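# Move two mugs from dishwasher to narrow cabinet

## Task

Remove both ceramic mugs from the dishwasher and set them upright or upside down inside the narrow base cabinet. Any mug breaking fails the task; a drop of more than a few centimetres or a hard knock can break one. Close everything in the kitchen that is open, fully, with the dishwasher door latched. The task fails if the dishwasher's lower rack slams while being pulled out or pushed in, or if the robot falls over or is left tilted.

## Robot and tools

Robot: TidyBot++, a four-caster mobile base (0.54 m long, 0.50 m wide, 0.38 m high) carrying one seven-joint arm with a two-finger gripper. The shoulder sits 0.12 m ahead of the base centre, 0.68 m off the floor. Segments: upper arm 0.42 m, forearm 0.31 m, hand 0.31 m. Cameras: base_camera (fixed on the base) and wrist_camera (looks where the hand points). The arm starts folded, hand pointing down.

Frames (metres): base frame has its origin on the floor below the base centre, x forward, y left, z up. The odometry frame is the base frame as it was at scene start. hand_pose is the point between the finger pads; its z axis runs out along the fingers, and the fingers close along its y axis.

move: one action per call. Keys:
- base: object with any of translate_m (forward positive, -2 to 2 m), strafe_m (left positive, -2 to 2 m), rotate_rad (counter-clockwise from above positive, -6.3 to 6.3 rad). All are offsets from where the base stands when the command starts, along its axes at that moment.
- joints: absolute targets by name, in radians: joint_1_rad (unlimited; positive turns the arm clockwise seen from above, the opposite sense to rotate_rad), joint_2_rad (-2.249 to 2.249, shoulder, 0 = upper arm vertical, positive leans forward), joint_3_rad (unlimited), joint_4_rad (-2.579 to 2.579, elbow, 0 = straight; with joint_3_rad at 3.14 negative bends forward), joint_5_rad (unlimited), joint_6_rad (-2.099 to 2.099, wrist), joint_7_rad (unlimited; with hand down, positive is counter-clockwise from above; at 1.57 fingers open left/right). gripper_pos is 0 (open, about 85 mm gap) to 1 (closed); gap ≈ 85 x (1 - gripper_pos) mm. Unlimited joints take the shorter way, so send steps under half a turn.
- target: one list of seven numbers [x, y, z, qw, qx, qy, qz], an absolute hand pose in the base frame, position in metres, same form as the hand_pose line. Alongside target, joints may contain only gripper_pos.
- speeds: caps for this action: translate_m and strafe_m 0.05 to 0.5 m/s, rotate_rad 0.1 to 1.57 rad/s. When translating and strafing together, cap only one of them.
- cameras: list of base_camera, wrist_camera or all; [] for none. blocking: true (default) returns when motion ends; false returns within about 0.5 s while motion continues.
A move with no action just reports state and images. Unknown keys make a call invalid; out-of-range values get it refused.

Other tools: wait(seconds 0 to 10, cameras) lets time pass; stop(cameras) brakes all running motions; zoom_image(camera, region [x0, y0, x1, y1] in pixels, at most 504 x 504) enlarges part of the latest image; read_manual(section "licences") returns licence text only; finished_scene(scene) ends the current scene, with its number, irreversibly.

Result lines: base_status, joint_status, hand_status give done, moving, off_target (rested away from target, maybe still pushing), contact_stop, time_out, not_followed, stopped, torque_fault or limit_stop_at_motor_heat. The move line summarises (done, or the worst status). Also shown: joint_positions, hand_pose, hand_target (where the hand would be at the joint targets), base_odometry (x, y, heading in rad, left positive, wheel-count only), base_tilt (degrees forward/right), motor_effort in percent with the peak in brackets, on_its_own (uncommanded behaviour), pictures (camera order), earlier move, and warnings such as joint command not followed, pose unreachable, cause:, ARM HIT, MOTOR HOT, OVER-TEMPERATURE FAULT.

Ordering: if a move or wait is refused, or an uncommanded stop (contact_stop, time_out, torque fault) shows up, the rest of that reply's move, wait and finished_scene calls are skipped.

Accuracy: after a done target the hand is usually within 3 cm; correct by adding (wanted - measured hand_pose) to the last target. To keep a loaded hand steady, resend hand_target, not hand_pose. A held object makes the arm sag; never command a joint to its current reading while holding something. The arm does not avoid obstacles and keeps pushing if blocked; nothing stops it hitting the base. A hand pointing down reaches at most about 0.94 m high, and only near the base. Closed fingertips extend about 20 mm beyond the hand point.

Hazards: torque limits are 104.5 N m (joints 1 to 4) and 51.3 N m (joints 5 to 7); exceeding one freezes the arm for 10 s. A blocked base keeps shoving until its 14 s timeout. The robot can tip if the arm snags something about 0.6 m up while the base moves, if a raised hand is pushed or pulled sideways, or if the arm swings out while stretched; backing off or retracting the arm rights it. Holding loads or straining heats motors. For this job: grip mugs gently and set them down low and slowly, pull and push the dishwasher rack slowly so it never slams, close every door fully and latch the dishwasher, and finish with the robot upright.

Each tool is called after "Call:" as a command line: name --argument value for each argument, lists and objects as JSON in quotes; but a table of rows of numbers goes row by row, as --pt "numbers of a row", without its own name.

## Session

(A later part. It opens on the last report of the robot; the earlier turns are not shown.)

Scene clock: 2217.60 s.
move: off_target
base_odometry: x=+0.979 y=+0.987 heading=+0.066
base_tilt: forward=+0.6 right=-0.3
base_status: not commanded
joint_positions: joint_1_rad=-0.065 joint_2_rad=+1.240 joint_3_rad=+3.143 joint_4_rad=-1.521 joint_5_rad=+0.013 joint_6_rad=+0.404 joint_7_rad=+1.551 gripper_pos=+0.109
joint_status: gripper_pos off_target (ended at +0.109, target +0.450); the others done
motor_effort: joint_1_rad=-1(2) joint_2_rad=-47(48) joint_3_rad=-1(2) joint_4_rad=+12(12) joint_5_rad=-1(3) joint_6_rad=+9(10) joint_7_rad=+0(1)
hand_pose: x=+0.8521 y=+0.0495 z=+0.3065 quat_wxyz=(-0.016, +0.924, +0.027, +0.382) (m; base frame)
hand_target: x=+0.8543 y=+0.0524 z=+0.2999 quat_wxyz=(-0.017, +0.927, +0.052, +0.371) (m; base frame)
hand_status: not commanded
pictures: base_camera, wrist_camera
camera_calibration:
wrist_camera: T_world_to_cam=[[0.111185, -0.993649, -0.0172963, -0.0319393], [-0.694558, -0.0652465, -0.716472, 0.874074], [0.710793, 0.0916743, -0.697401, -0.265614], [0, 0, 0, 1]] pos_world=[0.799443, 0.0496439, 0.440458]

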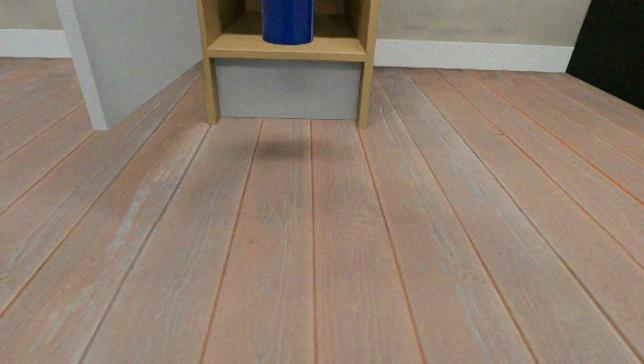

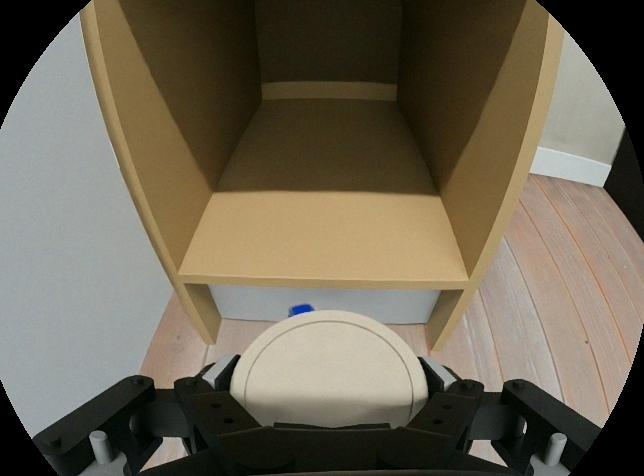

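Call:
move --joints '{"joint_1_rad": -0.056, "joint_2_rad": 1.289, "joint_3_rad": 3.1416, "joint_4_rad": -1.488, "joint_5_rad": 0.09, "joint_6_rad": 0.493, "joint_7_rad": 1.53, "gripper_pos": 0.45}' --cameras '[]'

Call:
move --base '{"translate_m": 0.15, "strafe_m": 0.014}' --speeds '{"translate_m": 0.12}' --cameras '["all"]'

Scene clock: 2248.27 s.
move: off_target
base_odometry: x=+0.979 y=+0.987 heading=+0.066
base_tilt: forward=+0.5 right=-0.3
base_status: not commanded
joint_positions: joint_1_rad=-0.065 joint_2_rad=+1.282 joint_3_rad=+3.143 joint_4_rad=-1.517 joint_5_rad=+0.013 joint_6_rad=+0.468 joint_7_rad=+1.551 gripper_pos=+0.109
joint_status: gripper_pos off_target (ended at +0.109, target +0.450); the others done
motor_effort: joint_1_rad=-1(2) joint_2_rad=-47(49) joint_3_rad=-1(1) joint_4_rad=+11(13) joint_5_rad=-1(2) joint_6_rad=+9(9) joint_7_rad=+0(1)
hand_pose: x=+0.8519 y=+0.0497 z=+0.2911 quat_wxyz=(-0.016, +0.919, +0.027, +0.394) (m; base frame)
hand_target: x=+0.8681 y=+0.0566 z=+0.3012 quat_wxyz=(-0.023, +0.908, +0.052, +0.415) (m; base frame)
hand_status: not commanded
pictures: none
No camera images: "cameras" was empty.

Scene clock: 2250.13 s.
move: done
base_odometry: x=+1.128 y=+1.011 heading=+0.066
base_tilt: forward=+0.6 right=-0.4
base_status: done
joint_positions: joint_1_rad=-0.065 joint_2_rad=+1.283 joint_3_rad=+3.143 joint_4_rad=-1.510 joint_5_rad=+0.013 joint_6_rad=+0.468 joint_7_rad=+1.551 gripper_pos=+0.109
joint_status: not commanded
motor_effort: joint_1_rad=-1(3) joint_2_rad=-47(48) joint_3_rad=-1(2) joint_4_rad=+11(13) joint_5_rad=-2(2) joint_6_rad=+8(10) joint_7_rad=+0(0)
hand_pose: x=+0.8549 y=+0.0498 z=+0.2926 quat_wxyz=(-0.016, +0.917, +0.027, +0.397) (m; base frame)
hand_target: x=+0.8681 y=+0.0566 z=+0.3012 quat_wxyz=(-0.023, +0.908, +0.052, +0.415) (m; base frame)
hand_status: not commanded
pictures: base_camera, wrist_camera
camera_calibration:
wrist_camera: T_world_to_cam=[[0.111953, -0.993576, -0.0165486, -0.0330849], [-0.671364, -0.0633483, -0.738415, 0.852621], [0.732623, 0.0937777, -0.674143, -0.302863], [0, 0, 0, 1]] pos_world=[0.798007, 0.0495415, 0.424868]

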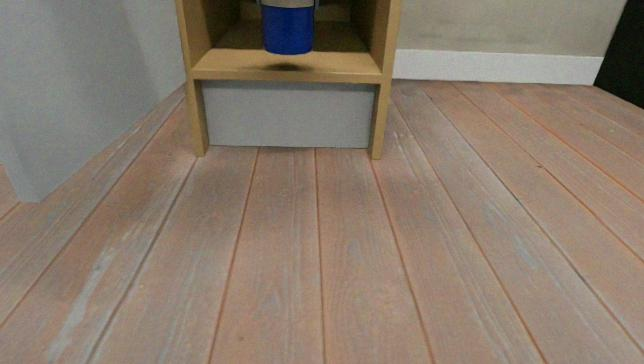

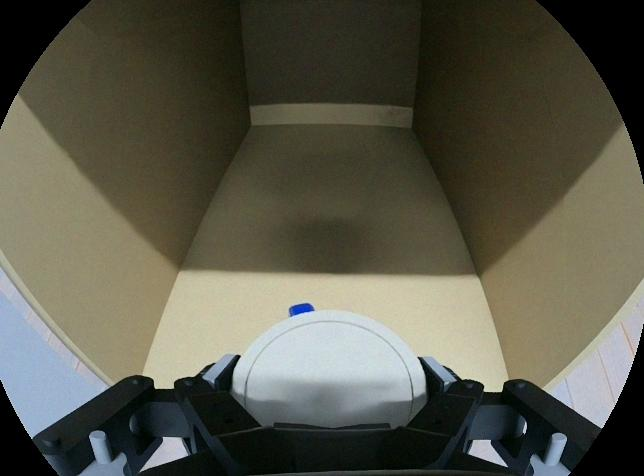

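Call:
move --base '{"translate_m": 0.132, "strafe_m": 0.011}' --speeds '{"translate_m": 0.1}' --cameras '["all"]'

Scene clock: 2256.13 s.
move: done
base_odometry: x=+1.259 y=+1.030 heading=+0.065
base_tilt: forward=+0.6 right=-0.3
base_status: done
joint_positions: joint_1_rad=-0.064 joint_2_rad=+1.283 joint_3_rad=+3.143 joint_4_rad=-1.508 joint_5_rad=+0.013 joint_6_rad=+0.468 joint_7_rad=+1.551 gripper_pos=+0.109
joint_status: not commanded
motor_effort: joint_1_rad=-1(4) joint_2_rad=-46(48) joint_3_rad=-1(2) joint_4_rad=+11(13) joint_5_rad=-1(2) joint_6_rad=+8(9) joint_7_rad=+0(1)
hand_pose: x=+0.8558 y=+0.0498 z=+0.2929 quat_wxyz=(-0.016, +0.917, +0.027, +0.397) (m; base frame)
hand_target: x=+0.8681 y=+0.0566 z=+0.3012 quat_wxyz=(-0.023, +0.908, +0.052, +0.415) (m; base frame)
hand_status: not commanded
pictures: base_camera, wrist_camera
camera_calibration:
wrist_camera: T_world_to_cam=[[0.111911, -0.993582, -0.0164557, -0.0331545], [-0.670272, -0.063249, -0.739415, 0.852722], [0.733629, 0.0937784, -0.673049, -0.304431], [0, 0, 0, 1]] pos_world=[0.798606, 0.0495412, 0.425073]

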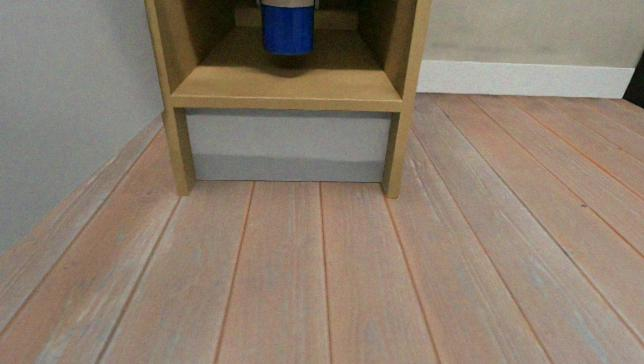

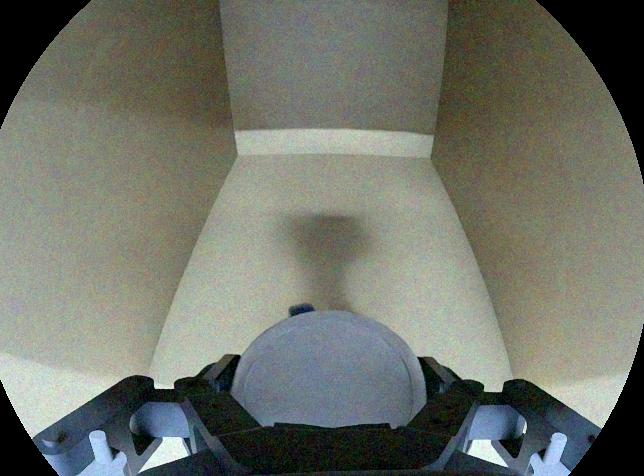

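Call:
move --joints '{"joint_2_rad": 1.322}' --cameras '[]'

Call:
move --joints '{"joint_2_rad": 1.332}' --cameras '["base_camera"]'

Scene clock: 2262.60 s.
move: done
base_odometry: x=+1.259 y=+1.030 heading=+0.065
base_tilt: forward=+0.5 right=-0.4
base_status: not commanded
joint_positions: joint_1_rad=-0.064 joint_2_rad=+1.316 joint_3_rad=+3.143 joint_4_rad=-1.508 joint_5_rad=+0.013 joint_6_rad=+0.468 joint_7_rad=+1.551 gripper_pos=+0.109
joint_status: all done
motor_effort: joint_1_rad=-1(1) joint_2_rad=-47(48) joint_3_rad=-1(1) joint_4_rad=+10(12) joint_5_rad=-1(2) joint_6_rad=+8(9) joint_7_rad=+0(0)
hand_pose: x=+0.8426 y=+0.0489 z=+0.2688 quat_wxyz=(-0.016, +0.924, +0.027, +0.382) (m; base frame)
hand_target: x=+0.8551 y=+0.0559 z=+0.2766 quat_wxyz=(-0.023, +0.915, +0.052, +0.400) (m; base frame)
hand_status: not commanded
pictures: none
No camera images: "cameras" was empty.

Scene clock: 2263.13 s.
move: done
base_odometry: x=+1.259 y=+1.030 heading=+0.065
base_tilt: forward=+0.6 right=-0.4
base_status: not commanded
joint_positions: joint_1_rad=-0.064 joint_2_rad=+1.321 joint_3_rad=+3.143 joint_4_rad=-1.508 joint_5_rad=+0.013 joint_6_rad=+0.468 joint_7_rad=+1.551 gripper_pos=+0.109
joint_status: all done
motor_effort: joint_1_rad=-1(1) joint_2_rad=-47(47) joint_3_rad=-1(1) joint_4_rad=+10(11) joint_5_rad=-3(3) joint_6_rad=+8(9) joint_7_rad=+0(1)
hand_pose: x=+0.8406 y=+0.0488 z=+0.2653 quat_wxyz=(-0.016, +0.924, +0.027, +0.380) (m; base frame)
hand_target: x=+0.8511 y=+0.0557 z=+0.2693 quat_wxyz=(-0.023, +0.917, +0.052, +0.395) (m; base frame)
hand_status: not commanded
pictures: base_camera

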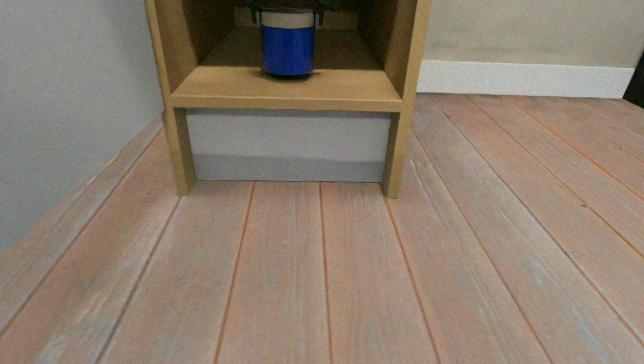

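Call:
move --joints '{"joint_2_rad": 1.341}' --cameras '[]'

Call:
move --joints '{"joint_2_rad": 1.349}' --cameras '["base_camera"]'

Scene clock: 2266.57 s.
move: done
base_odometry: x=+1.259 y=+1.030 heading=+0.065
base_tilt: forward=+0.5 right=-0.3
base_status: not commanded
joint_positions: joint_1_rad=-0.064 joint_2_rad=+1.329 joint_3_rad=+3.143 joint_4_rad=-1.508 joint_5_rad=+0.013 joint_6_rad=+0.468 joint_7_rad=+1.551 gripper_pos=+0.109
joint_status: all done
motor_effort: joint_1_rad=-1(1) joint_2_rad=-46(47) joint_3_rad=-1(1) joint_4_rad=+11(11) joint_5_rad=-1(2) joint_6_rad=+7(9) joint_7_rad=+0(1)
hand_pose: x=+0.8375 y=+0.0486 z=+0.2600 quat_wxyz=(-0.016, +0.926, +0.027, +0.377) (m; base frame)
hand_target: x=+0.8473 y=+0.0554 z=+0.2627 quat_wxyz=(-0.023, +0.919, +0.052, +0.391) (m; base frame)
hand_status: not commanded
pictures: none
No camera images: "cameras" was empty.

Scene clock: 2267.13 s.
move: done
base_odometry: x=+1.259 y=+1.030 heading=+0.065
base_tilt: forward=+0.6 right=-0.4
base_status: not commanded
joint_positions: joint_1_rad=-0.064 joint_2_rad=+1.336 joint_3_rad=+3.143 joint_4_rad=-1.508 joint_5_rad=+0.013 joint_6_rad=+0.468 joint_7_rad=+1.551 gripper_pos=+0.109
joint_status: all done
motor_effort: joint_1_rad=-1(1) joint_2_rad=-46(47) joint_3_rad=-1(1) joint_4_rad=+10(11) joint_5_rad=-2(2) joint_6_rad=+8(9) joint_7_rad=+0(0)
hand_pose: x=+0.8344 y=+0.0484 z=+0.2547 quat_wxyz=(-0.016, +0.927, +0.027, +0.373) (m; base frame)
hand_target: x=+0.8440 y=+0.0553 z=+0.2569 quat_wxyz=(-0.023, +0.920, +0.052, +0.387) (m; base frame)
hand_status: not commanded
pictures: base_camera

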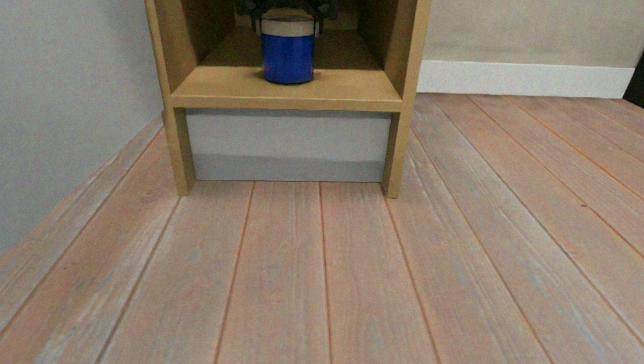

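Call:
move --joints '{"joint_2_rad": 1.356}' --cameras '[]'

Call:
move --joints '{"joint_2_rad": 1.363}' --cameras '["base_camera"]'

Scene clock: 2270.67 s.
move: done
base_odometry: x=+1.259 y=+1.030 heading=+0.065
base_tilt: forward=+0.6 right=-0.3
base_status: not commanded
joint_positions: joint_1_rad=-0.064 joint_2_rad=+1.342 joint_3_rad=+3.143 joint_4_rad=-1.508 joint_5_rad=+0.013 joint_6_rad=+0.468 joint_7_rad=+1.551 gripper_pos=+0.109
joint_status: all done
motor_effort: joint_1_rad=-1(1) joint_2_rad=-45(47) joint_3_rad=-1(1) joint_4_rad=+10(11) joint_5_rad=-2(2) joint_6_rad=+7(9) joint_7_rad=+0(0)
hand_pose: x=+0.8320 y=+0.0482 z=+0.2506 quat_wxyz=(-0.015, +0.928, +0.027, +0.371) (m; base frame)
hand_target: x=+0.8410 y=+0.0551 z=+0.2518 quat_wxyz=(-0.023, +0.922, +0.052, +0.384) (m; base frame)
hand_status: not commanded
pictures: none
No camera images: "cameras" was empty.

Scene clock: 2271.13 s.
move: done
base_odometry: x=+1.259 y=+1.030 heading=+0.065
base_tilt: forward=+0.6 right=-0.3
base_status: not commanded
joint_positions: joint_1_rad=-0.064 joint_2_rad=+1.343 joint_3_rad=+3.143 joint_4_rad=-1.508 joint_5_rad=+0.013 joint_6_rad=+0.468 joint_7_rad=+1.551 gripper_pos=+0.109
joint_status: all done
motor_effort: joint_1_rad=+0(1) joint_2_rad=-43(45) joint_3_rad=-1(1) joint_4_rad=+8(10) joint_5_rad=-1(2) joint_6_rad=+6(7) joint_7_rad=+0(0)
hand_pose: x=+0.8320 y=+0.0482 z=+0.2502 quat_wxyz=(-0.015, +0.928, +0.027, +0.371) (m; base frame)
hand_target: x=+0.8379 y=+0.0549 z=+0.2467 quat_wxyz=(-0.023, +0.923, +0.052, +0.381) (m; base frame)
hand_status: not commanded
pictures: base_camera

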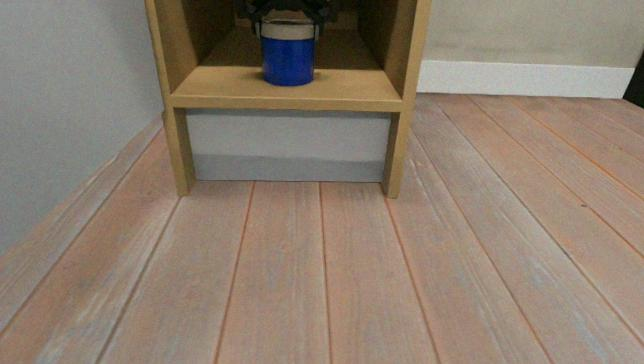

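Call:
move --joints '{"joint_2_rad": 1.354}' --cameras '[]'

Call:
move --joints '{"gripper_pos": 0.0}' --cameras '["all"]'

Scene clock: 2277.40 s.
move: done
base_odometry: x=+1.259 y=+1.030 heading=+0.065
base_tilt: forward=+0.6 right=-0.3
base_status: not commanded
joint_positions: joint_1_rad=-0.064 joint_2_rad=+1.342 joint_3_rad=+3.143 joint_4_rad=-1.507 joint_5_rad=+0.013 joint_6_rad=+0.468 joint_7_rad=+1.551 gripper_pos=+0.109
joint_status: all done
motor_effort: joint_1_rad=-1(1) joint_2_rad=-42(43) joint_3_rad=-1(1) joint_4_rad=+9(9) joint_5_rad=-1(2) joint_6_rad=+6(7) joint_7_rad=+0(1)
hand_pose: x=+0.8322 y=+0.0483 z=+0.2504 quat_wxyz=(-0.015, +0.928, +0.027, +0.371) (m; base frame)
hand_target: x=+0.8418 y=+0.0551 z=+0.2532 quat_wxyz=(-0.023, +0.921, +0.052, +0.385) (m; base frame)
hand_status: not commanded
pictures: none
No camera images: "cameras" was empty.

Scene clock: 2278.20 s.
move: done
base_odometry: x=+1.259 y=+1.030 heading=+0.065
base_tilt: forward=+0.6 right=-0.3
base_status: not commanded
joint_positions: joint_1_rad=-0.064 joint_2_rad=+1.343 joint_3_rad=+3.143 joint_4_rad=-1.507 joint_5_rad=+0.013 joint_6_rad=+0.468 joint_7_rad=+1.551 gripper_pos=+0.000
joint_status: all done
motor_effort: joint_1_rad=-1(1) joint_2_rad=-43(46) joint_3_rad=-1(1) joint_4_rad=+8(9) joint_5_rad=-1(3) joint_6_rad=+6(8) joint_7_rad=+0(1)
hand_pose: x=+0.8323 y=+0.0483 z=+0.2504 quat_wxyz=(-0.015, +0.928, +0.027, +0.371) (m; base frame)
hand_target: x=+0.8418 y=+0.0551 z=+0.2532 quat_wxyz=(-0.023, +0.921, +0.052, +0.385) (m; base frame)
hand_status: not commanded
pictures: base_camera, wrist_camera
camera_calibration:
wrist_camera: T_world_to_cam=[[0.110886, -0.993649, -0.0191534, -0.0311757], [-0.711736, -0.0659452, -0.699345, 0.829975], [0.69364, 0.0911795, -0.714527, -0.271882], [0, 0, 0, 1]] pos_world=[0.782768, 0.0485452, 0.385575]

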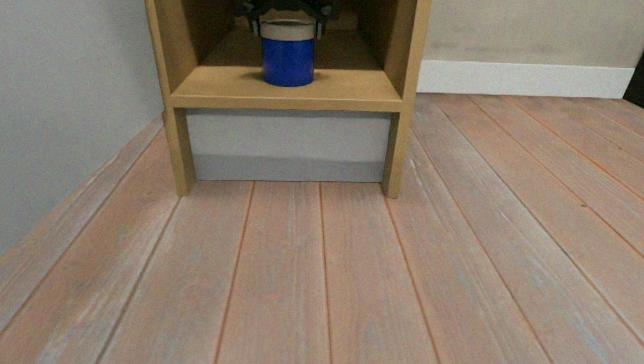

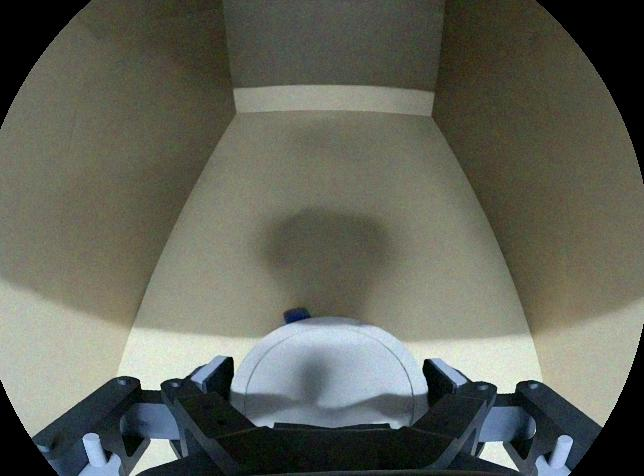

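Call:
move --joints '{"joint_2_rad": 1.223, "joint_4_rad": -1.618}' --cameras '["all"]'

Scene clock: 2293.30 s.
move: done
base_odometry: x=+1.259 y=+1.030 heading=+0.065
base_tilt: forward=+0.6 right=-0.3
base_status: not commanded
joint_positions: joint_1_rad=-0.064 joint_2_rad=+1.219 joint_3_rad=+3.143 joint_4_rad=-1.606 joint_5_rad=+0.013 joint_6_rad=+0.468 joint_7_rad=+1.551 gripper_pos=+0.000
joint_status: all done
motor_effort: joint_1_rad=-1(1) joint_2_rad=-42(45) joint_3_rad=-1(1) joint_4_rad=+9(10) joint_5_rad=-1(3) joint_6_rad=+6(8) joint_7_rad=+0(1)
hand_pose: x=+0.8303 y=+0.0481 z=+0.3077 quat_wxyz=(-0.016, +0.924, +0.027, +0.382) (m; base frame)
hand_target: x=+0.8270 y=+0.0543 z=+0.3064 quat_wxyz=(-0.023, +0.921, +0.052, +0.385) (m; base frame)
hand_status: not commanded
pictures: base_camera, wrist_camera
camera_calibration:
wrist_camera: T_world_to_cam=[[0.111208, -0.993632, -0.0181164, -0.030631], [-0.694387, -0.064649, -0.716692, 0.859562], [0.710957, 0.0922815, -0.697155, -0.249337], [0, 0, 0, 1]] pos_world=[0.777543, 0.0481431, 0.44166]

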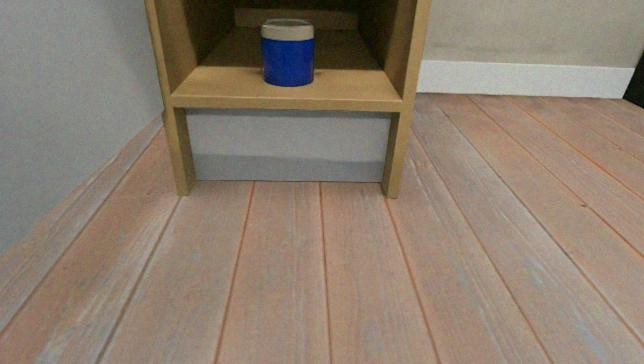

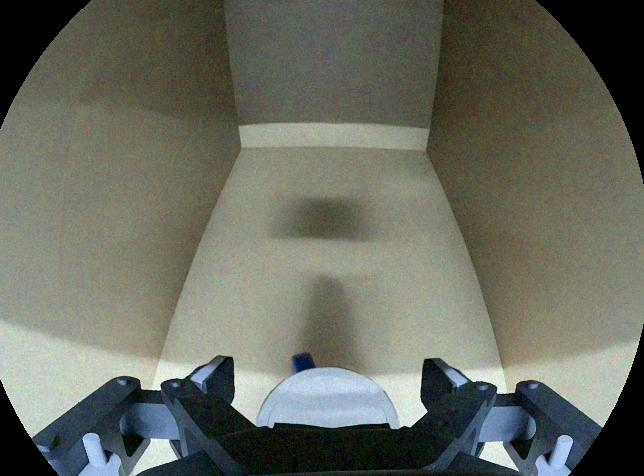

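Call:
move --base '{"translate_m": -0.30}' --speeds '{"translate_m": 0.25}' --cameras '["all"]'

Scene clock: 2297.90 s.
move: done
base_odometry: x=+0.959 y=+1.011 heading=+0.065
base_tilt: forward=+0.6 right=-0.4
base_status: done
joint_positions: joint_1_rad=-0.064 joint_2_rad=+1.219 joint_3_rad=+3.143 joint_4_rad=-1.611 joint_5_rad=+0.013 joint_6_rad=+0.468 joint_7_rad=+1.551 gripper_pos=+0.000
joint_status: not commanded
motor_effort: joint_1_rad=-1(3) joint_2_rad=-42(43) joint_3_rad=-1(2) joint_4_rad=+9(11) joint_5_rad=-1(2) joint_6_rad=+6(7) joint_7_rad=+0(1)
hand_pose: x=+0.8275 y=+0.0477 z=+0.3060 quat_wxyz=(-0.016, +0.925, +0.027, +0.380) (m; base frame)
hand_target: x=+0.8270 y=+0.0543 z=+0.3064 quat_wxyz=(-0.023, +0.921, +0.052, +0.385) (m; base frame)
hand_status: not commanded
pictures: base_camera, wrist_camera
camera_calibration:
wrist_camera: T_world_to_cam=[[0.110889, -0.993663, -0.0183628, -0.0303648], [-0.698251, -0.0647472, -0.712919, 0.858412], [0.707212, 0.0918763, -0.701006, -0.244191], [0, 0, 0, 1]] pos_world=[0.775449, 0.0478427, 0.440241]

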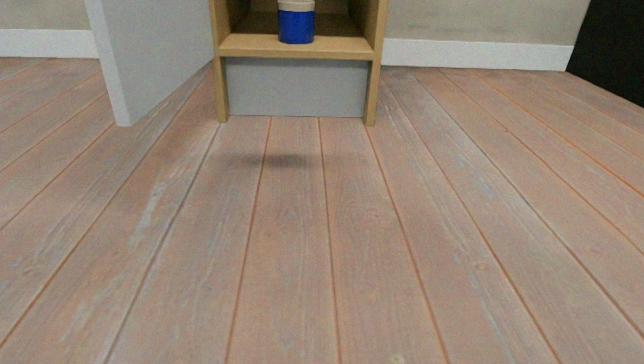

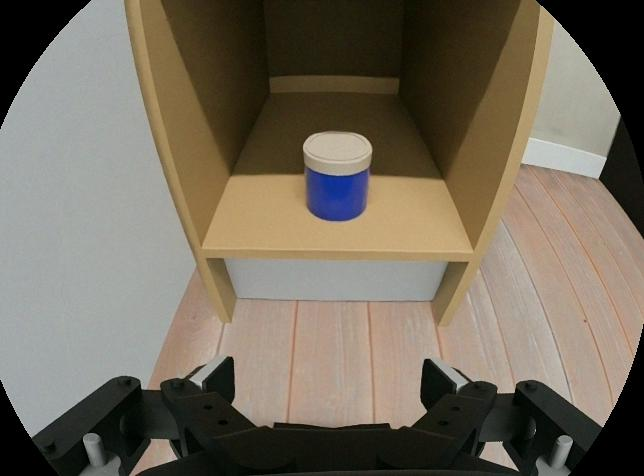

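Call:
move --base '{"translate_m": -0.2}' --speeds '{"translate_m": 0.3}' --joints '{"joint_1_rad": -0.056, "joint_2_rad": 1.2, "joint_3_rad": 3.1416, "joint_4_rad": -1.85, "joint_5_rad": 0.09, "joint_6_rad": 1.1, "joint_7_rad": 1.53, "gripper_pos": 0.0}' --cameras '[]'

Call:
move --joints '{"joint_1_rad": -0.056, "joint_2_rad": 1.262, "joint_3_rad": 3.1416, "joint_4_rad": -2.075, "joint_5_rad": 0.09, "joint_6_rad": 1.635, "joint_7_rad": 1.53, "gripper_pos": 0.0}' --cameras '["all"]'

Scene clock: 2432.77 s.
move: done
base_odometry: x=+0.760 y=+0.998 heading=+0.066
base_tilt: forward=+0.6 right=-0.3
base_status: done
joint_positions: joint_1_rad=-0.064 joint_2_rad=+1.211 joint_3_rad=+3.143 joint_4_rad=-1.842 joint_5_rad=+0.013 joint_6_rad=+1.039 joint_7_rad=+1.551 gripper_pos=+0.000
joint_status: all done
motor_effort: joint_1_rad=-1(3) joint_2_rad=-39(42) joint_3_rad=-1(2) joint_4_rad=+6(9) joint_5_rad=-2(3) joint_6_rad=+8(9) joint_7_rad=+0(1)
hand_pose: x=+0.8199 y=+0.0490 z=+0.3831 quat_wxyz=(-0.025, +0.845, +0.024, +0.534) (m; base frame)
hand_target: x=+0.8254 y=+0.0659 z=+0.4059 quat_wxyz=(-0.049, +0.827, +0.046, +0.559) (m; base frame)
hand_status: not commanded
pictures: none
No camera images: "cameras" was empty.

Scene clock: 2434.43 s.
move: done
base_odometry: x=+0.760 y=+0.998 heading=+0.066
base_tilt: forward=+0.6 right=-0.3
base_status: not commanded
joint_positions: joint_1_rad=-0.064 joint_2_rad=+1.232 joint_3_rad=+3.143 joint_4_rad=-2.059 joint_5_rad=+0.013 joint_6_rad=+1.573 joint_7_rad=+1.551 gripper_pos=+0.000
joint_status: all done
motor_effort: joint_1_rad=-1(2) joint_2_rad=-36(40) joint_3_rad=+0(1) joint_4_rad=+3(6) joint_5_rad=-1(2) joint_6_rad=+8(10) joint_7_rad=+0(1)
hand_pose: x=+0.7756 y=+0.0469 z=+0.4655 quat_wxyz=(-0.032, +0.757, +0.021, +0.653) (m; base frame)
hand_target: x=+0.7635 y=+0.0654 z=+0.4608 quat_wxyz=(-0.067, +0.751, +0.033, +0.656) (m; base frame)
hand_status: not commanded
pictures: base_camera, wrist_camera
camera_calibration:
wrist_camera: T_world_to_cam=[[0.118464, -0.992957, 0.00193026, -0.0379157], [-0.130772, -0.0175285, -0.991258, 0.623064], [0.984309, 0.117176, -0.131927, -0.576603], [0, 0, 0, 1]] pos_world=[0.653526, 0.0408366, 0.541621]

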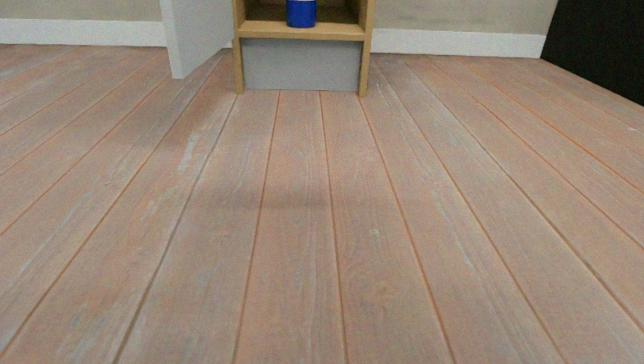

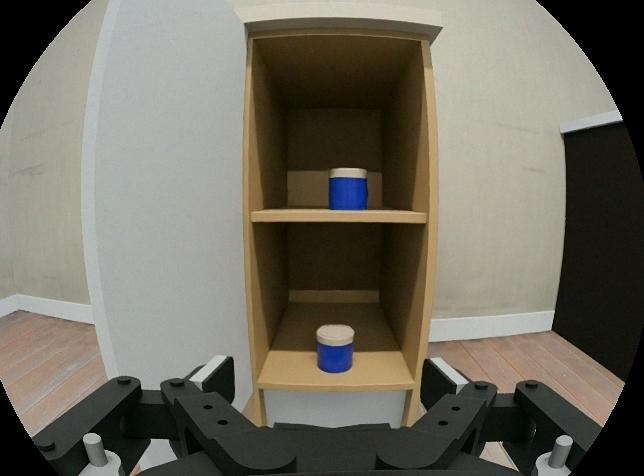

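Call:
move

Scene clock: 2454.73 s.
base_odometry: x=+0.760 y=+0.998 heading=+0.066
base_tilt: forward=+0.6 right=-0.3
base_status: not commanded
joint_positions: joint_1_rad=-0.064 joint_2_rad=+1.232 joint_3_rad=+3.143 joint_4_rad=-2.059 joint_5_rad=+0.013 joint_6_rad=+1.575 joint_7_rad=+1.551 gripper_pos=+0.000
joint_status: all done
motor_effort: joint_1_rad=-1(2) joint_2_rad=-36(40) joint_3_rad=-1(1) joint_4_rad=+3(6) joint_5_rad=-2(2) joint_6_rad=+9(10) joint_7_rad=+0(1)
hand_pose: x=+0.7757 y=+0.0469 z=+0.4662 quat_wxyz=(-0.032, +0.756, +0.021, +0.654) (m; base frame)
hand_target: x=+0.7635 y=+0.0654 z=+0.4608 quat_wxyz=(-0.067, +0.751, +0.033, +0.656) (m; base frame)
hand_status: not commanded
pictures: base_camera, wrist_camera
camera_calibration:
wrist_camera: T_world_to_cam=[[0.118433, -0.99296, 0.00199531, -0.0379194], [-0.128677, -0.0173401, -0.991535, 0.622225], [0.984589, 0.117173, -0.129825, -0.577767], [0, 0, 0, 1]] pos_world=[0.65342, 0.040836, 0.542025]

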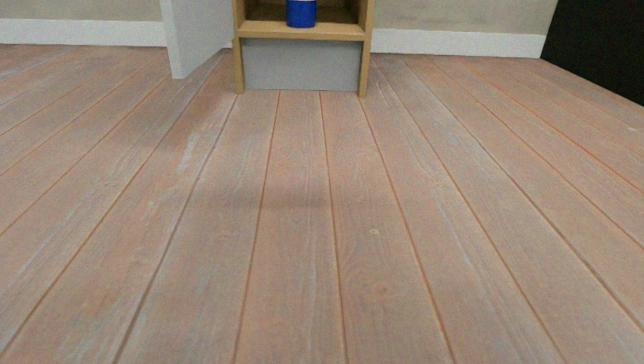

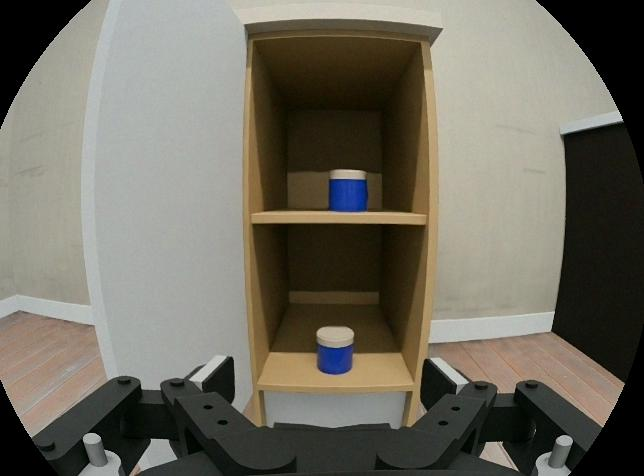

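Call:
zoom_image --camera "base_camera" --region '[120, 0, 420, 120]'

Call:
zoom_image --camera "wrist_camera" --region '[40, 0, 460, 440]'

Scaled by 1.680.

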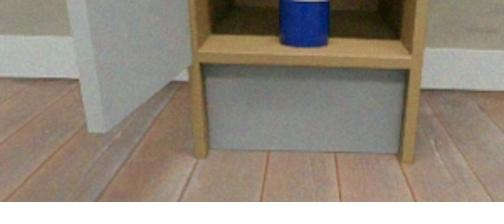

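Scaled by 1.145.

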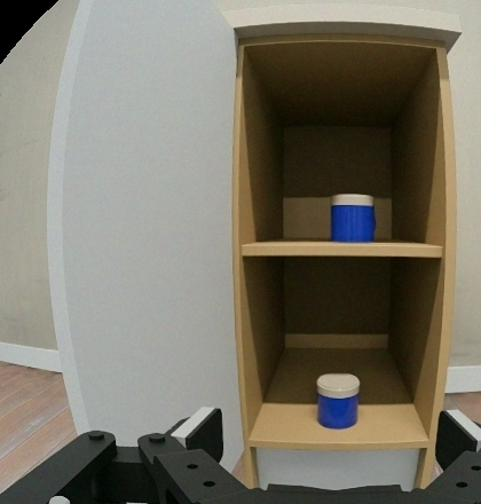

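Call:
move --base '{"strafe_m": 0.18}' --speeds '{"strafe_m": 0.2}'

Scene clock: 2517.83 s.
move: done
base_odometry: x=+0.748 y=+1.178 heading=+0.066
base_tilt: forward=+0.5 right=-0.3
base_status: done
joint_positions: joint_1_rad=-0.062 joint_2_rad=+1.232 joint_3_rad=+3.143 joint_4_rad=-2.059 joint_5_rad=+0.014 joint_6_rad=+1.577 joint_7_rad=+1.551 gripper_pos=+0.000
joint_status: not commanded
motor_effort: joint_1_rad=-1(4) joint_2_rad=-36(37) joint_3_rad=-1(2) joint_4_rad=+3(4) joint_5_rad=-1(3) joint_6_rad=+9(10) joint_7_rad=+0(1)
hand_pose: x=+0.7755 y=+0.0460 z=+0.4660 quat_wxyz=(-0.032, +0.756, +0.021, +0.654) (m; base frame)
hand_target: x=+0.7635 y=+0.0654 z=+0.4608 quat_wxyz=(-0.067, +0.751, +0.033, +0.656) (m; base frame)
hand_status: not commanded
pictures: base_camera, wrist_camera
camera_calibration:
wrist_camera: T_world_to_cam=[[0.117998, -0.993012, 0.00181256, -0.0383061], [-0.128111, -0.0170333, -0.991614, 0.621649], [0.984715, 0.116776, -0.129226, -0.577892], [0, 0, 0, 1]] pos_world=[0.653219, 0.0400343, 0.541827]

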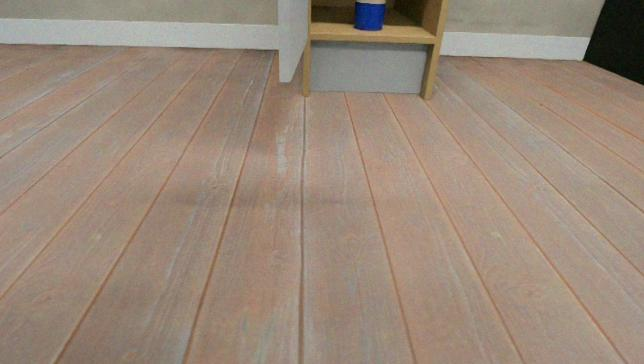

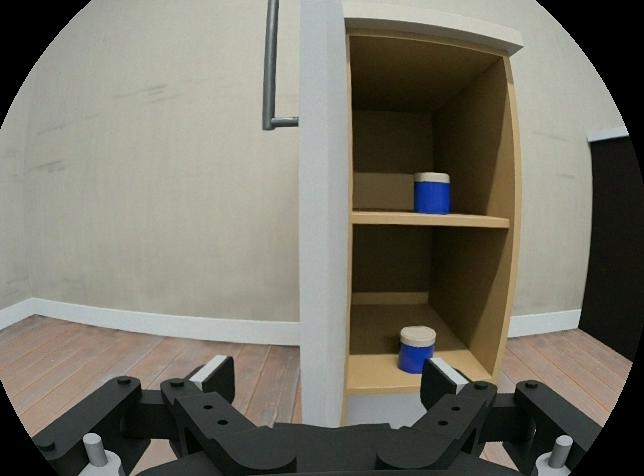

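Call:
zoom_image --camera "wrist_camera" --region '[200, 220, 440, 460]'

Call:
zoom_image --camera "base_camera" --region '[220, 0, 460, 120]'

Scaled by 2.100.

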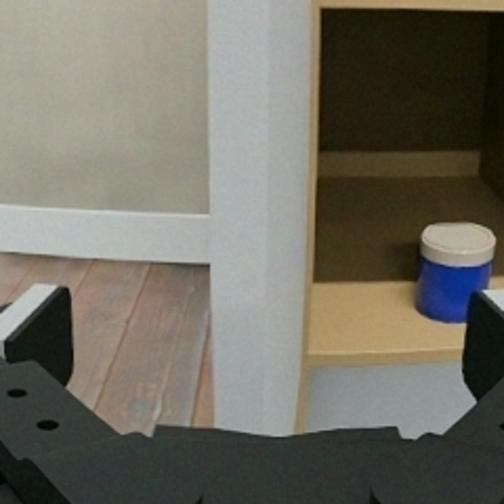

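Scaled by 2.100.

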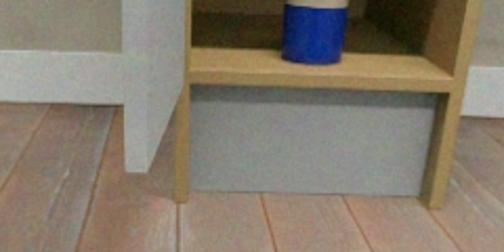

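Call:
move --base '{"translate_m": 0.08, "strafe_m": 0.015}' --speeds '{"translate_m": 0.1}'

Scene clock: 2540.20 s.
move: done
base_odometry: x=+0.827 y=+1.198 heading=+0.066
base_tilt: forward=+0.5 right=-0.3
base_status: done
joint_positions: joint_1_rad=-0.062 joint_2_rad=+1.233 joint_3_rad=+3.143 joint_4_rad=-2.063 joint_5_rad=+0.014 joint_6_rad=+1.578 joint_7_rad=+1.551 gripper_pos=+0.000
joint_status: not commanded
motor_effort: joint_1_rad=-1(1) joint_2_rad=-36(37) joint_3_rad=-1(1) joint_4_rad=+3(4) joint_5_rad=-1(2) joint_6_rad=+8(10) joint_7_rad=+0(0)
hand_pose: x=+0.7738 y=+0.0459 z=+0.4647 quat_wxyz=(-0.032, +0.757, +0.021, +0.652) (m; base frame)
hand_target: x=+0.7635 y=+0.0654 z=+0.4608 quat_wxyz=(-0.067, +0.751, +0.033, +0.656) (m; base frame)
hand_status: not commanded
pictures: base_camera, wrist_camera
camera_calibration:
wrist_camera: T_world_to_cam=[[0.118038, -0.993008, 0.00153033, -0.0381131], [-0.132219, -0.0172442, -0.99107, 0.622961], [0.984167, 0.116782, -0.13333, -0.574054], [0, 0, 0, 1]] pos_world=[0.651831, 0.039935, 0.540918]

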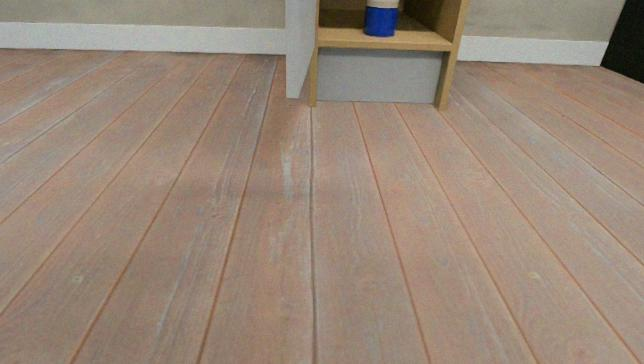

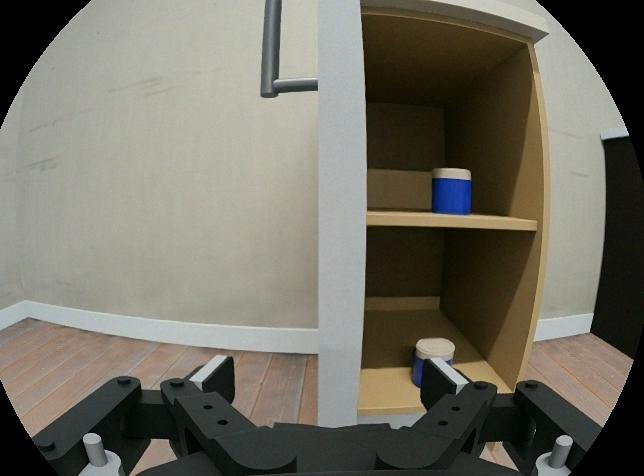

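Call:
zoom_image --camera "wrist_camera" --region '[180, 220, 480, 470]'

Scaled by 1.680.

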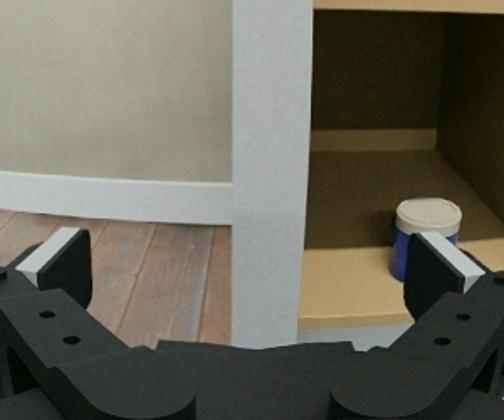

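Call:
zoom_image --camera "wrist_camera" --region '[290, 220, 410, 440]'

Scaled by 2.291.

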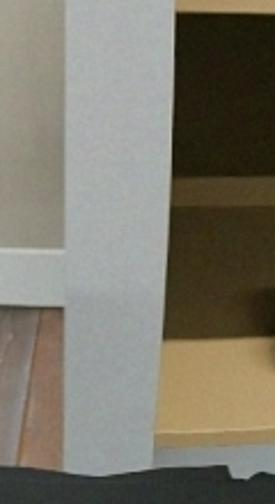

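Call:
move --base '{"translate_m": 0.06}' --speeds '{"translate_m": 0.08}'

Call:
zoom_image --camera "wrist_camera" --region '[180, 220, 480, 470]'

Scene clock: 2577.80 s.
move: done
base_odometry: x=+0.886 y=+1.203 heading=+0.067
base_tilt: forward=+0.6 right=-0.3
base_status: done
joint_positions: joint_1_rad=-0.062 joint_2_rad=+1.238 joint_3_rad=+3.143 joint_4_rad=-2.082 joint_5_rad=+0.014 joint_6_rad=+1.582 joint_7_rad=+1.551 gripper_pos=+0.000
joint_status: not commanded
motor_effort: joint_1_rad=-1(2) joint_2_rad=-36(38) joint_3_rad=-1(1) joint_4_rad=+4(12) joint_5_rad=-1(3) joint_6_rad=+9(10) joint_7_rad=+0(1)
hand_pose: x=+0.7663 y=+0.0455 z=+0.4582 quat_wxyz=(-0.031, +0.763, +0.021, +0.645) (m; base frame)
hand_target: x=+0.7635 y=+0.0654 z=+0.4608 quat_wxyz=(-0.067, +0.751, +0.033, +0.656) (m; base frame)
hand_status: not commanded
pictures: base_camera, wrist_camera
camera_calibration:
wrist_camera: T_world_to_cam=[[0.118111, -0.993, 0.00037174, -0.0372126], [-0.151107, -0.0183432, -0.988347, 0.62883], [0.981436, 0.116679, -0.152216, -0.556706], [0, 0, 0, 1]] pos_world=[0.645787, 0.0395383, 0.536777]

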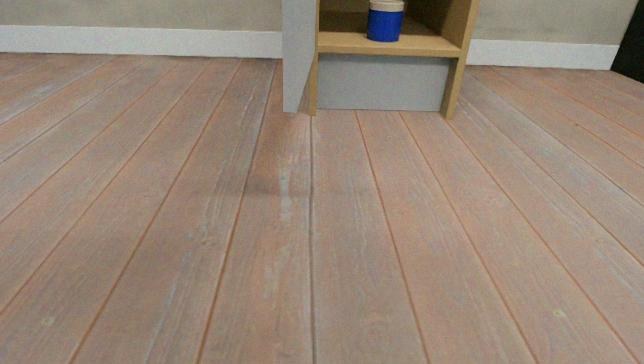

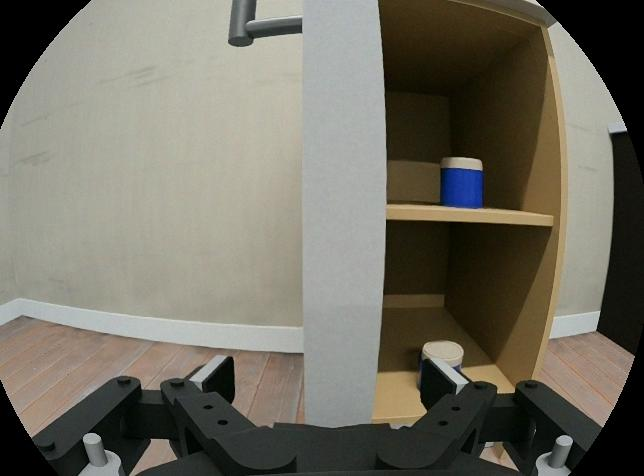

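Scaled by 1.680.

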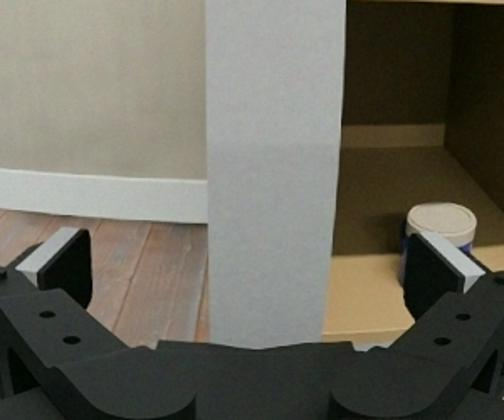

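Call:
move --base '{"translate_m": -0.017}' --speeds '{"translate_m": 0.08}'

Call:
zoom_image --camera "wrist_camera" --region '[180, 220, 480, 470]'

Scene clock: 2605.93 s.
move: done
base_odometry: x=+0.869 y=+1.201 heading=+0.067
base_tilt: forward=+0.5 right=-0.4
base_status: done
joint_positions: joint_1_rad=-0.062 joint_2_rad=+1.238 joint_3_rad=+3.143 joint_4_rad=-2.081 joint_5_rad=+0.014 joint_6_rad=+1.582 joint_7_rad=+1.551 gripper_pos=+0.000
joint_status: not commanded
motor_effort: joint_1_rad=-1(2) joint_2_rad=-36(37) joint_3_rad=-1(1) joint_4_rad=+2(4) joint_5_rad=-1(2) joint_6_rad=+9(10) joint_7_rad=+0(1)
hand_pose: x=+0.7666 y=+0.0455 z=+0.4584 quat_wxyz=(-0.031, +0.763, +0.021, +0.645) (m; base frame)
hand_target: x=+0.7635 y=+0.0654 z=+0.4608 quat_wxyz=(-0.067, +0.751, +0.033, +0.656) (m; base frame)
hand_status: not commanded
pictures: base_camera, wrist_camera
camera_calibration:
wrist_camera: T_world_to_cam=[[0.118106, -0.993001, 0.000491487, -0.0372091], [-0.150094, -0.0183412, -0.988502, 0.628406], [0.981592, 0.116674, -0.15121, -0.557634], [0, 0, 0, 1]] pos_world=[0.646084, 0.0396383, 0.536879]

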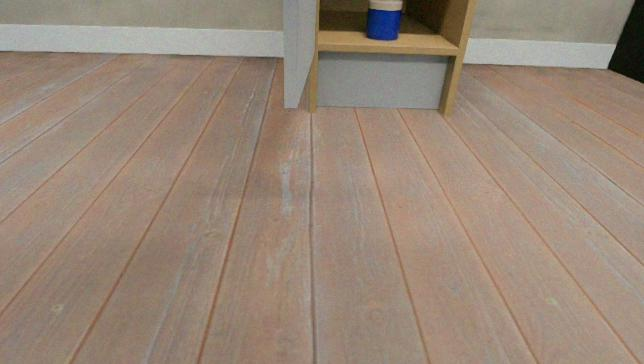

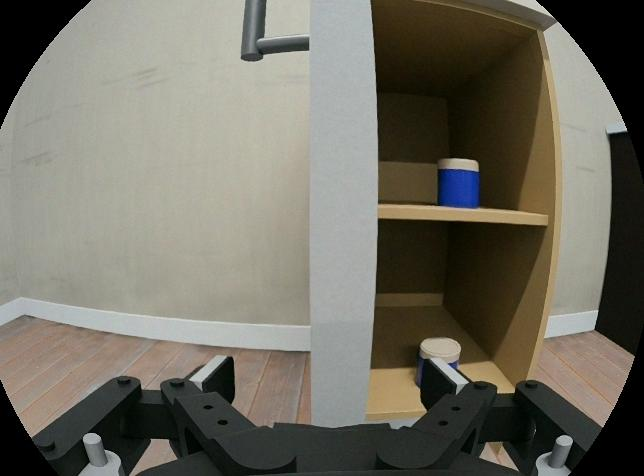

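Scaled by 1.680.

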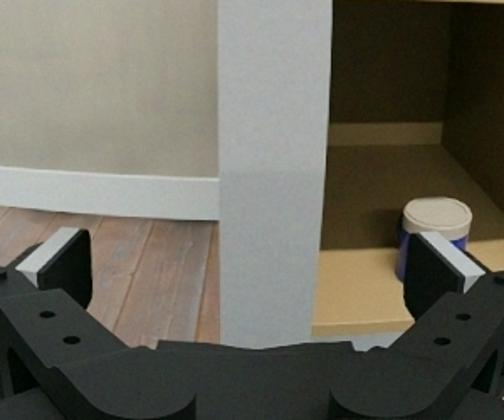

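Call:
move --base '{"strafe_m": -0.1}' --speeds '{"strafe_m": 0.08}'

Call:
zoom_image --camera "wrist_camera" --region '[180, 220, 480, 470]'

Scene clock: 2615.60 s.
move: done
base_odometry: x=+0.876 y=+1.102 heading=+0.067
base_tilt: forward=+0.6 right=-0.3
base_status: done
joint_positions: joint_1_rad=-0.060 joint_2_rad=+1.238 joint_3_rad=+3.143 joint_4_rad=-2.081 joint_5_rad=+0.020 joint_6_rad=+1.582 joint_7_rad=+1.551 gripper_pos=+0.000
joint_status: not commanded
motor_effort: joint_1_rad=-1(4) joint_2_rad=-36(37) joint_3_rad=-1(2) joint_4_rad=+2(3) joint_5_rad=-1(3) joint_6_rad=+9(10) joint_7_rad=+0(1)
hand_pose: x=+0.7666 y=+0.0461 z=+0.4584 quat_wxyz=(-0.033, +0.763, +0.022, +0.645) (m; base frame)
hand_target: x=+0.7635 y=+0.0654 z=+0.4608 quat_wxyz=(-0.067, +0.751, +0.033, +0.656) (m; base frame)
hand_status: not commanded
pictures: base_camera, wrist_camera
camera_calibration:
wrist_camera: T_world_to_cam=[[0.121697, -0.992567, -0.000474427, -0.0390224], [-0.150132, -0.0179349, -0.988503, 0.628416], [0.981147, 0.120369, -0.151199, -0.557494], [0, 0, 0, 1]] pos_world=[0.646078, 0.0396431, 0.53688]

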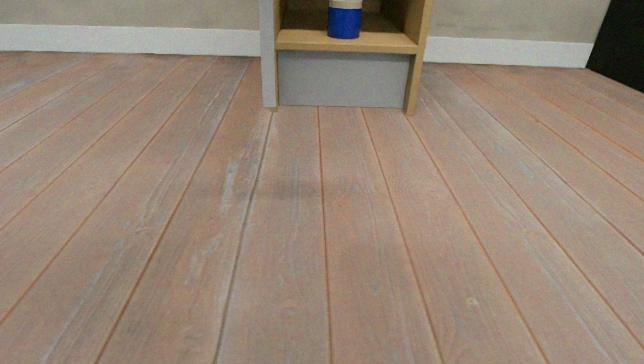

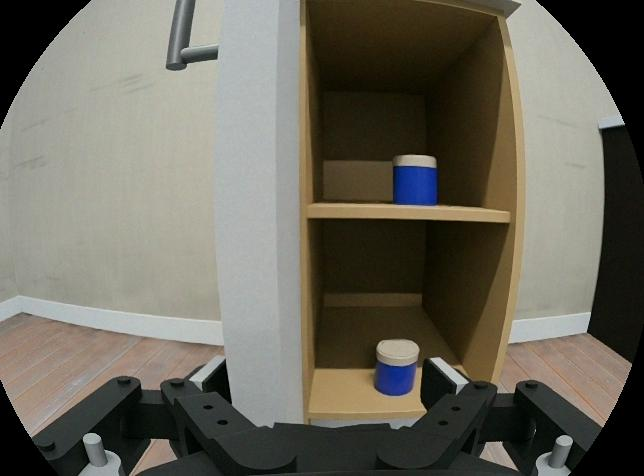

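Scaled by 1.680.

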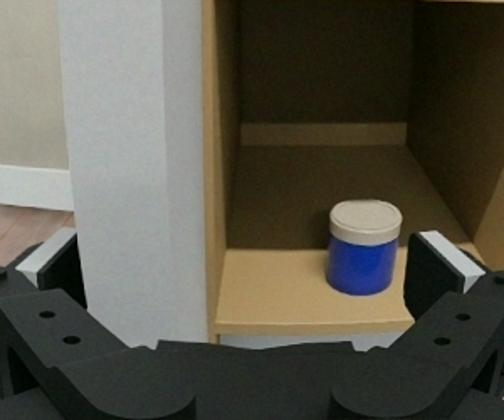

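Call:
move --base '{"translate_m": 0.033, "strafe_m": -0.125}' --speeds '{"strafe_m": 0.08}'

Call:
zoom_image --camera "wrist_camera" --region '[120, 220, 480, 470]'

Scene clock: 2630.73 s.
move: done
base_odometry: x=+0.917 y=+0.979 heading=+0.067
base_tilt: forward=+0.5 right=-0.3
base_status: done
joint_positions: joint_1_rad=-0.060 joint_2_rad=+1.238 joint_3_rad=+3.143 joint_4_rad=-2.081 joint_5_rad=+0.024 joint_6_rad=+1.582 joint_7_rad=+1.551 gripper_pos=+0.000
joint_status: not commanded
motor_effort: joint_1_rad=-1(4) joint_2_rad=-35(37) joint_3_rad=-1(2) joint_4_rad=+2(4) joint_5_rad=-1(4) joint_6_rad=+9(10) joint_7_rad=+0(1)
hand_pose: x=+0.7665 y=+0.0470 z=+0.4583 quat_wxyz=(-0.035, +0.763, +0.023, +0.645) (m; base frame)
hand_target: x=+0.7635 y=+0.0654 z=+0.4608 quat_wxyz=(-0.067, +0.751, +0.033, +0.656) (m; base frame)
hand_status: not commanded
pictures: base_camera, wrist_camera
camera_calibration:
wrist_camera: T_world_to_cam=[[0.125031, -0.992151, -0.00180336, -0.0400669], [-0.150222, -0.0171343, -0.988504, 0.628337], [0.980714, 0.123865, -0.151185, -0.557322], [0, 0, 0, 1]] pos_world=[0.645974, 0.0400462, 0.536782]

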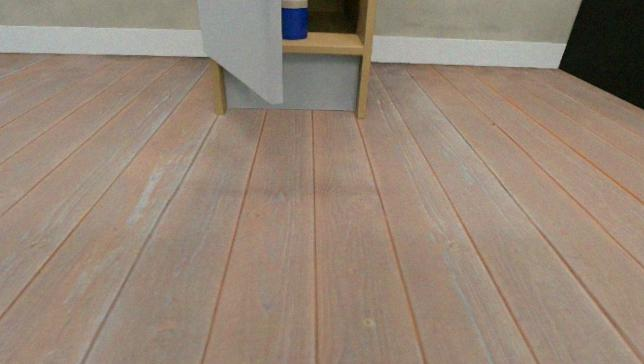

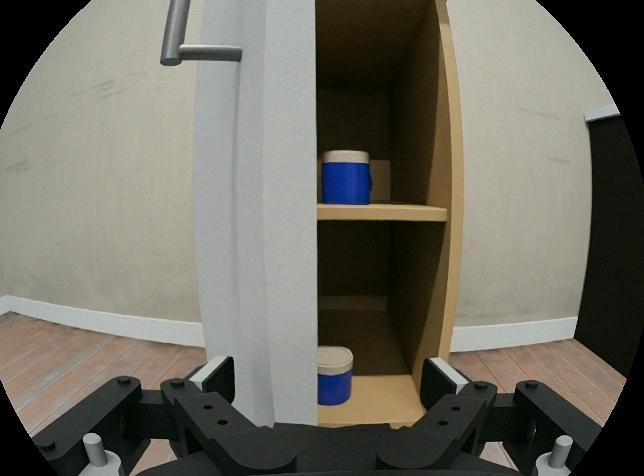

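Scaled by 1.400.

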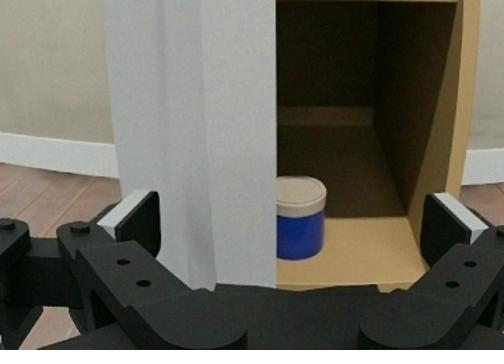

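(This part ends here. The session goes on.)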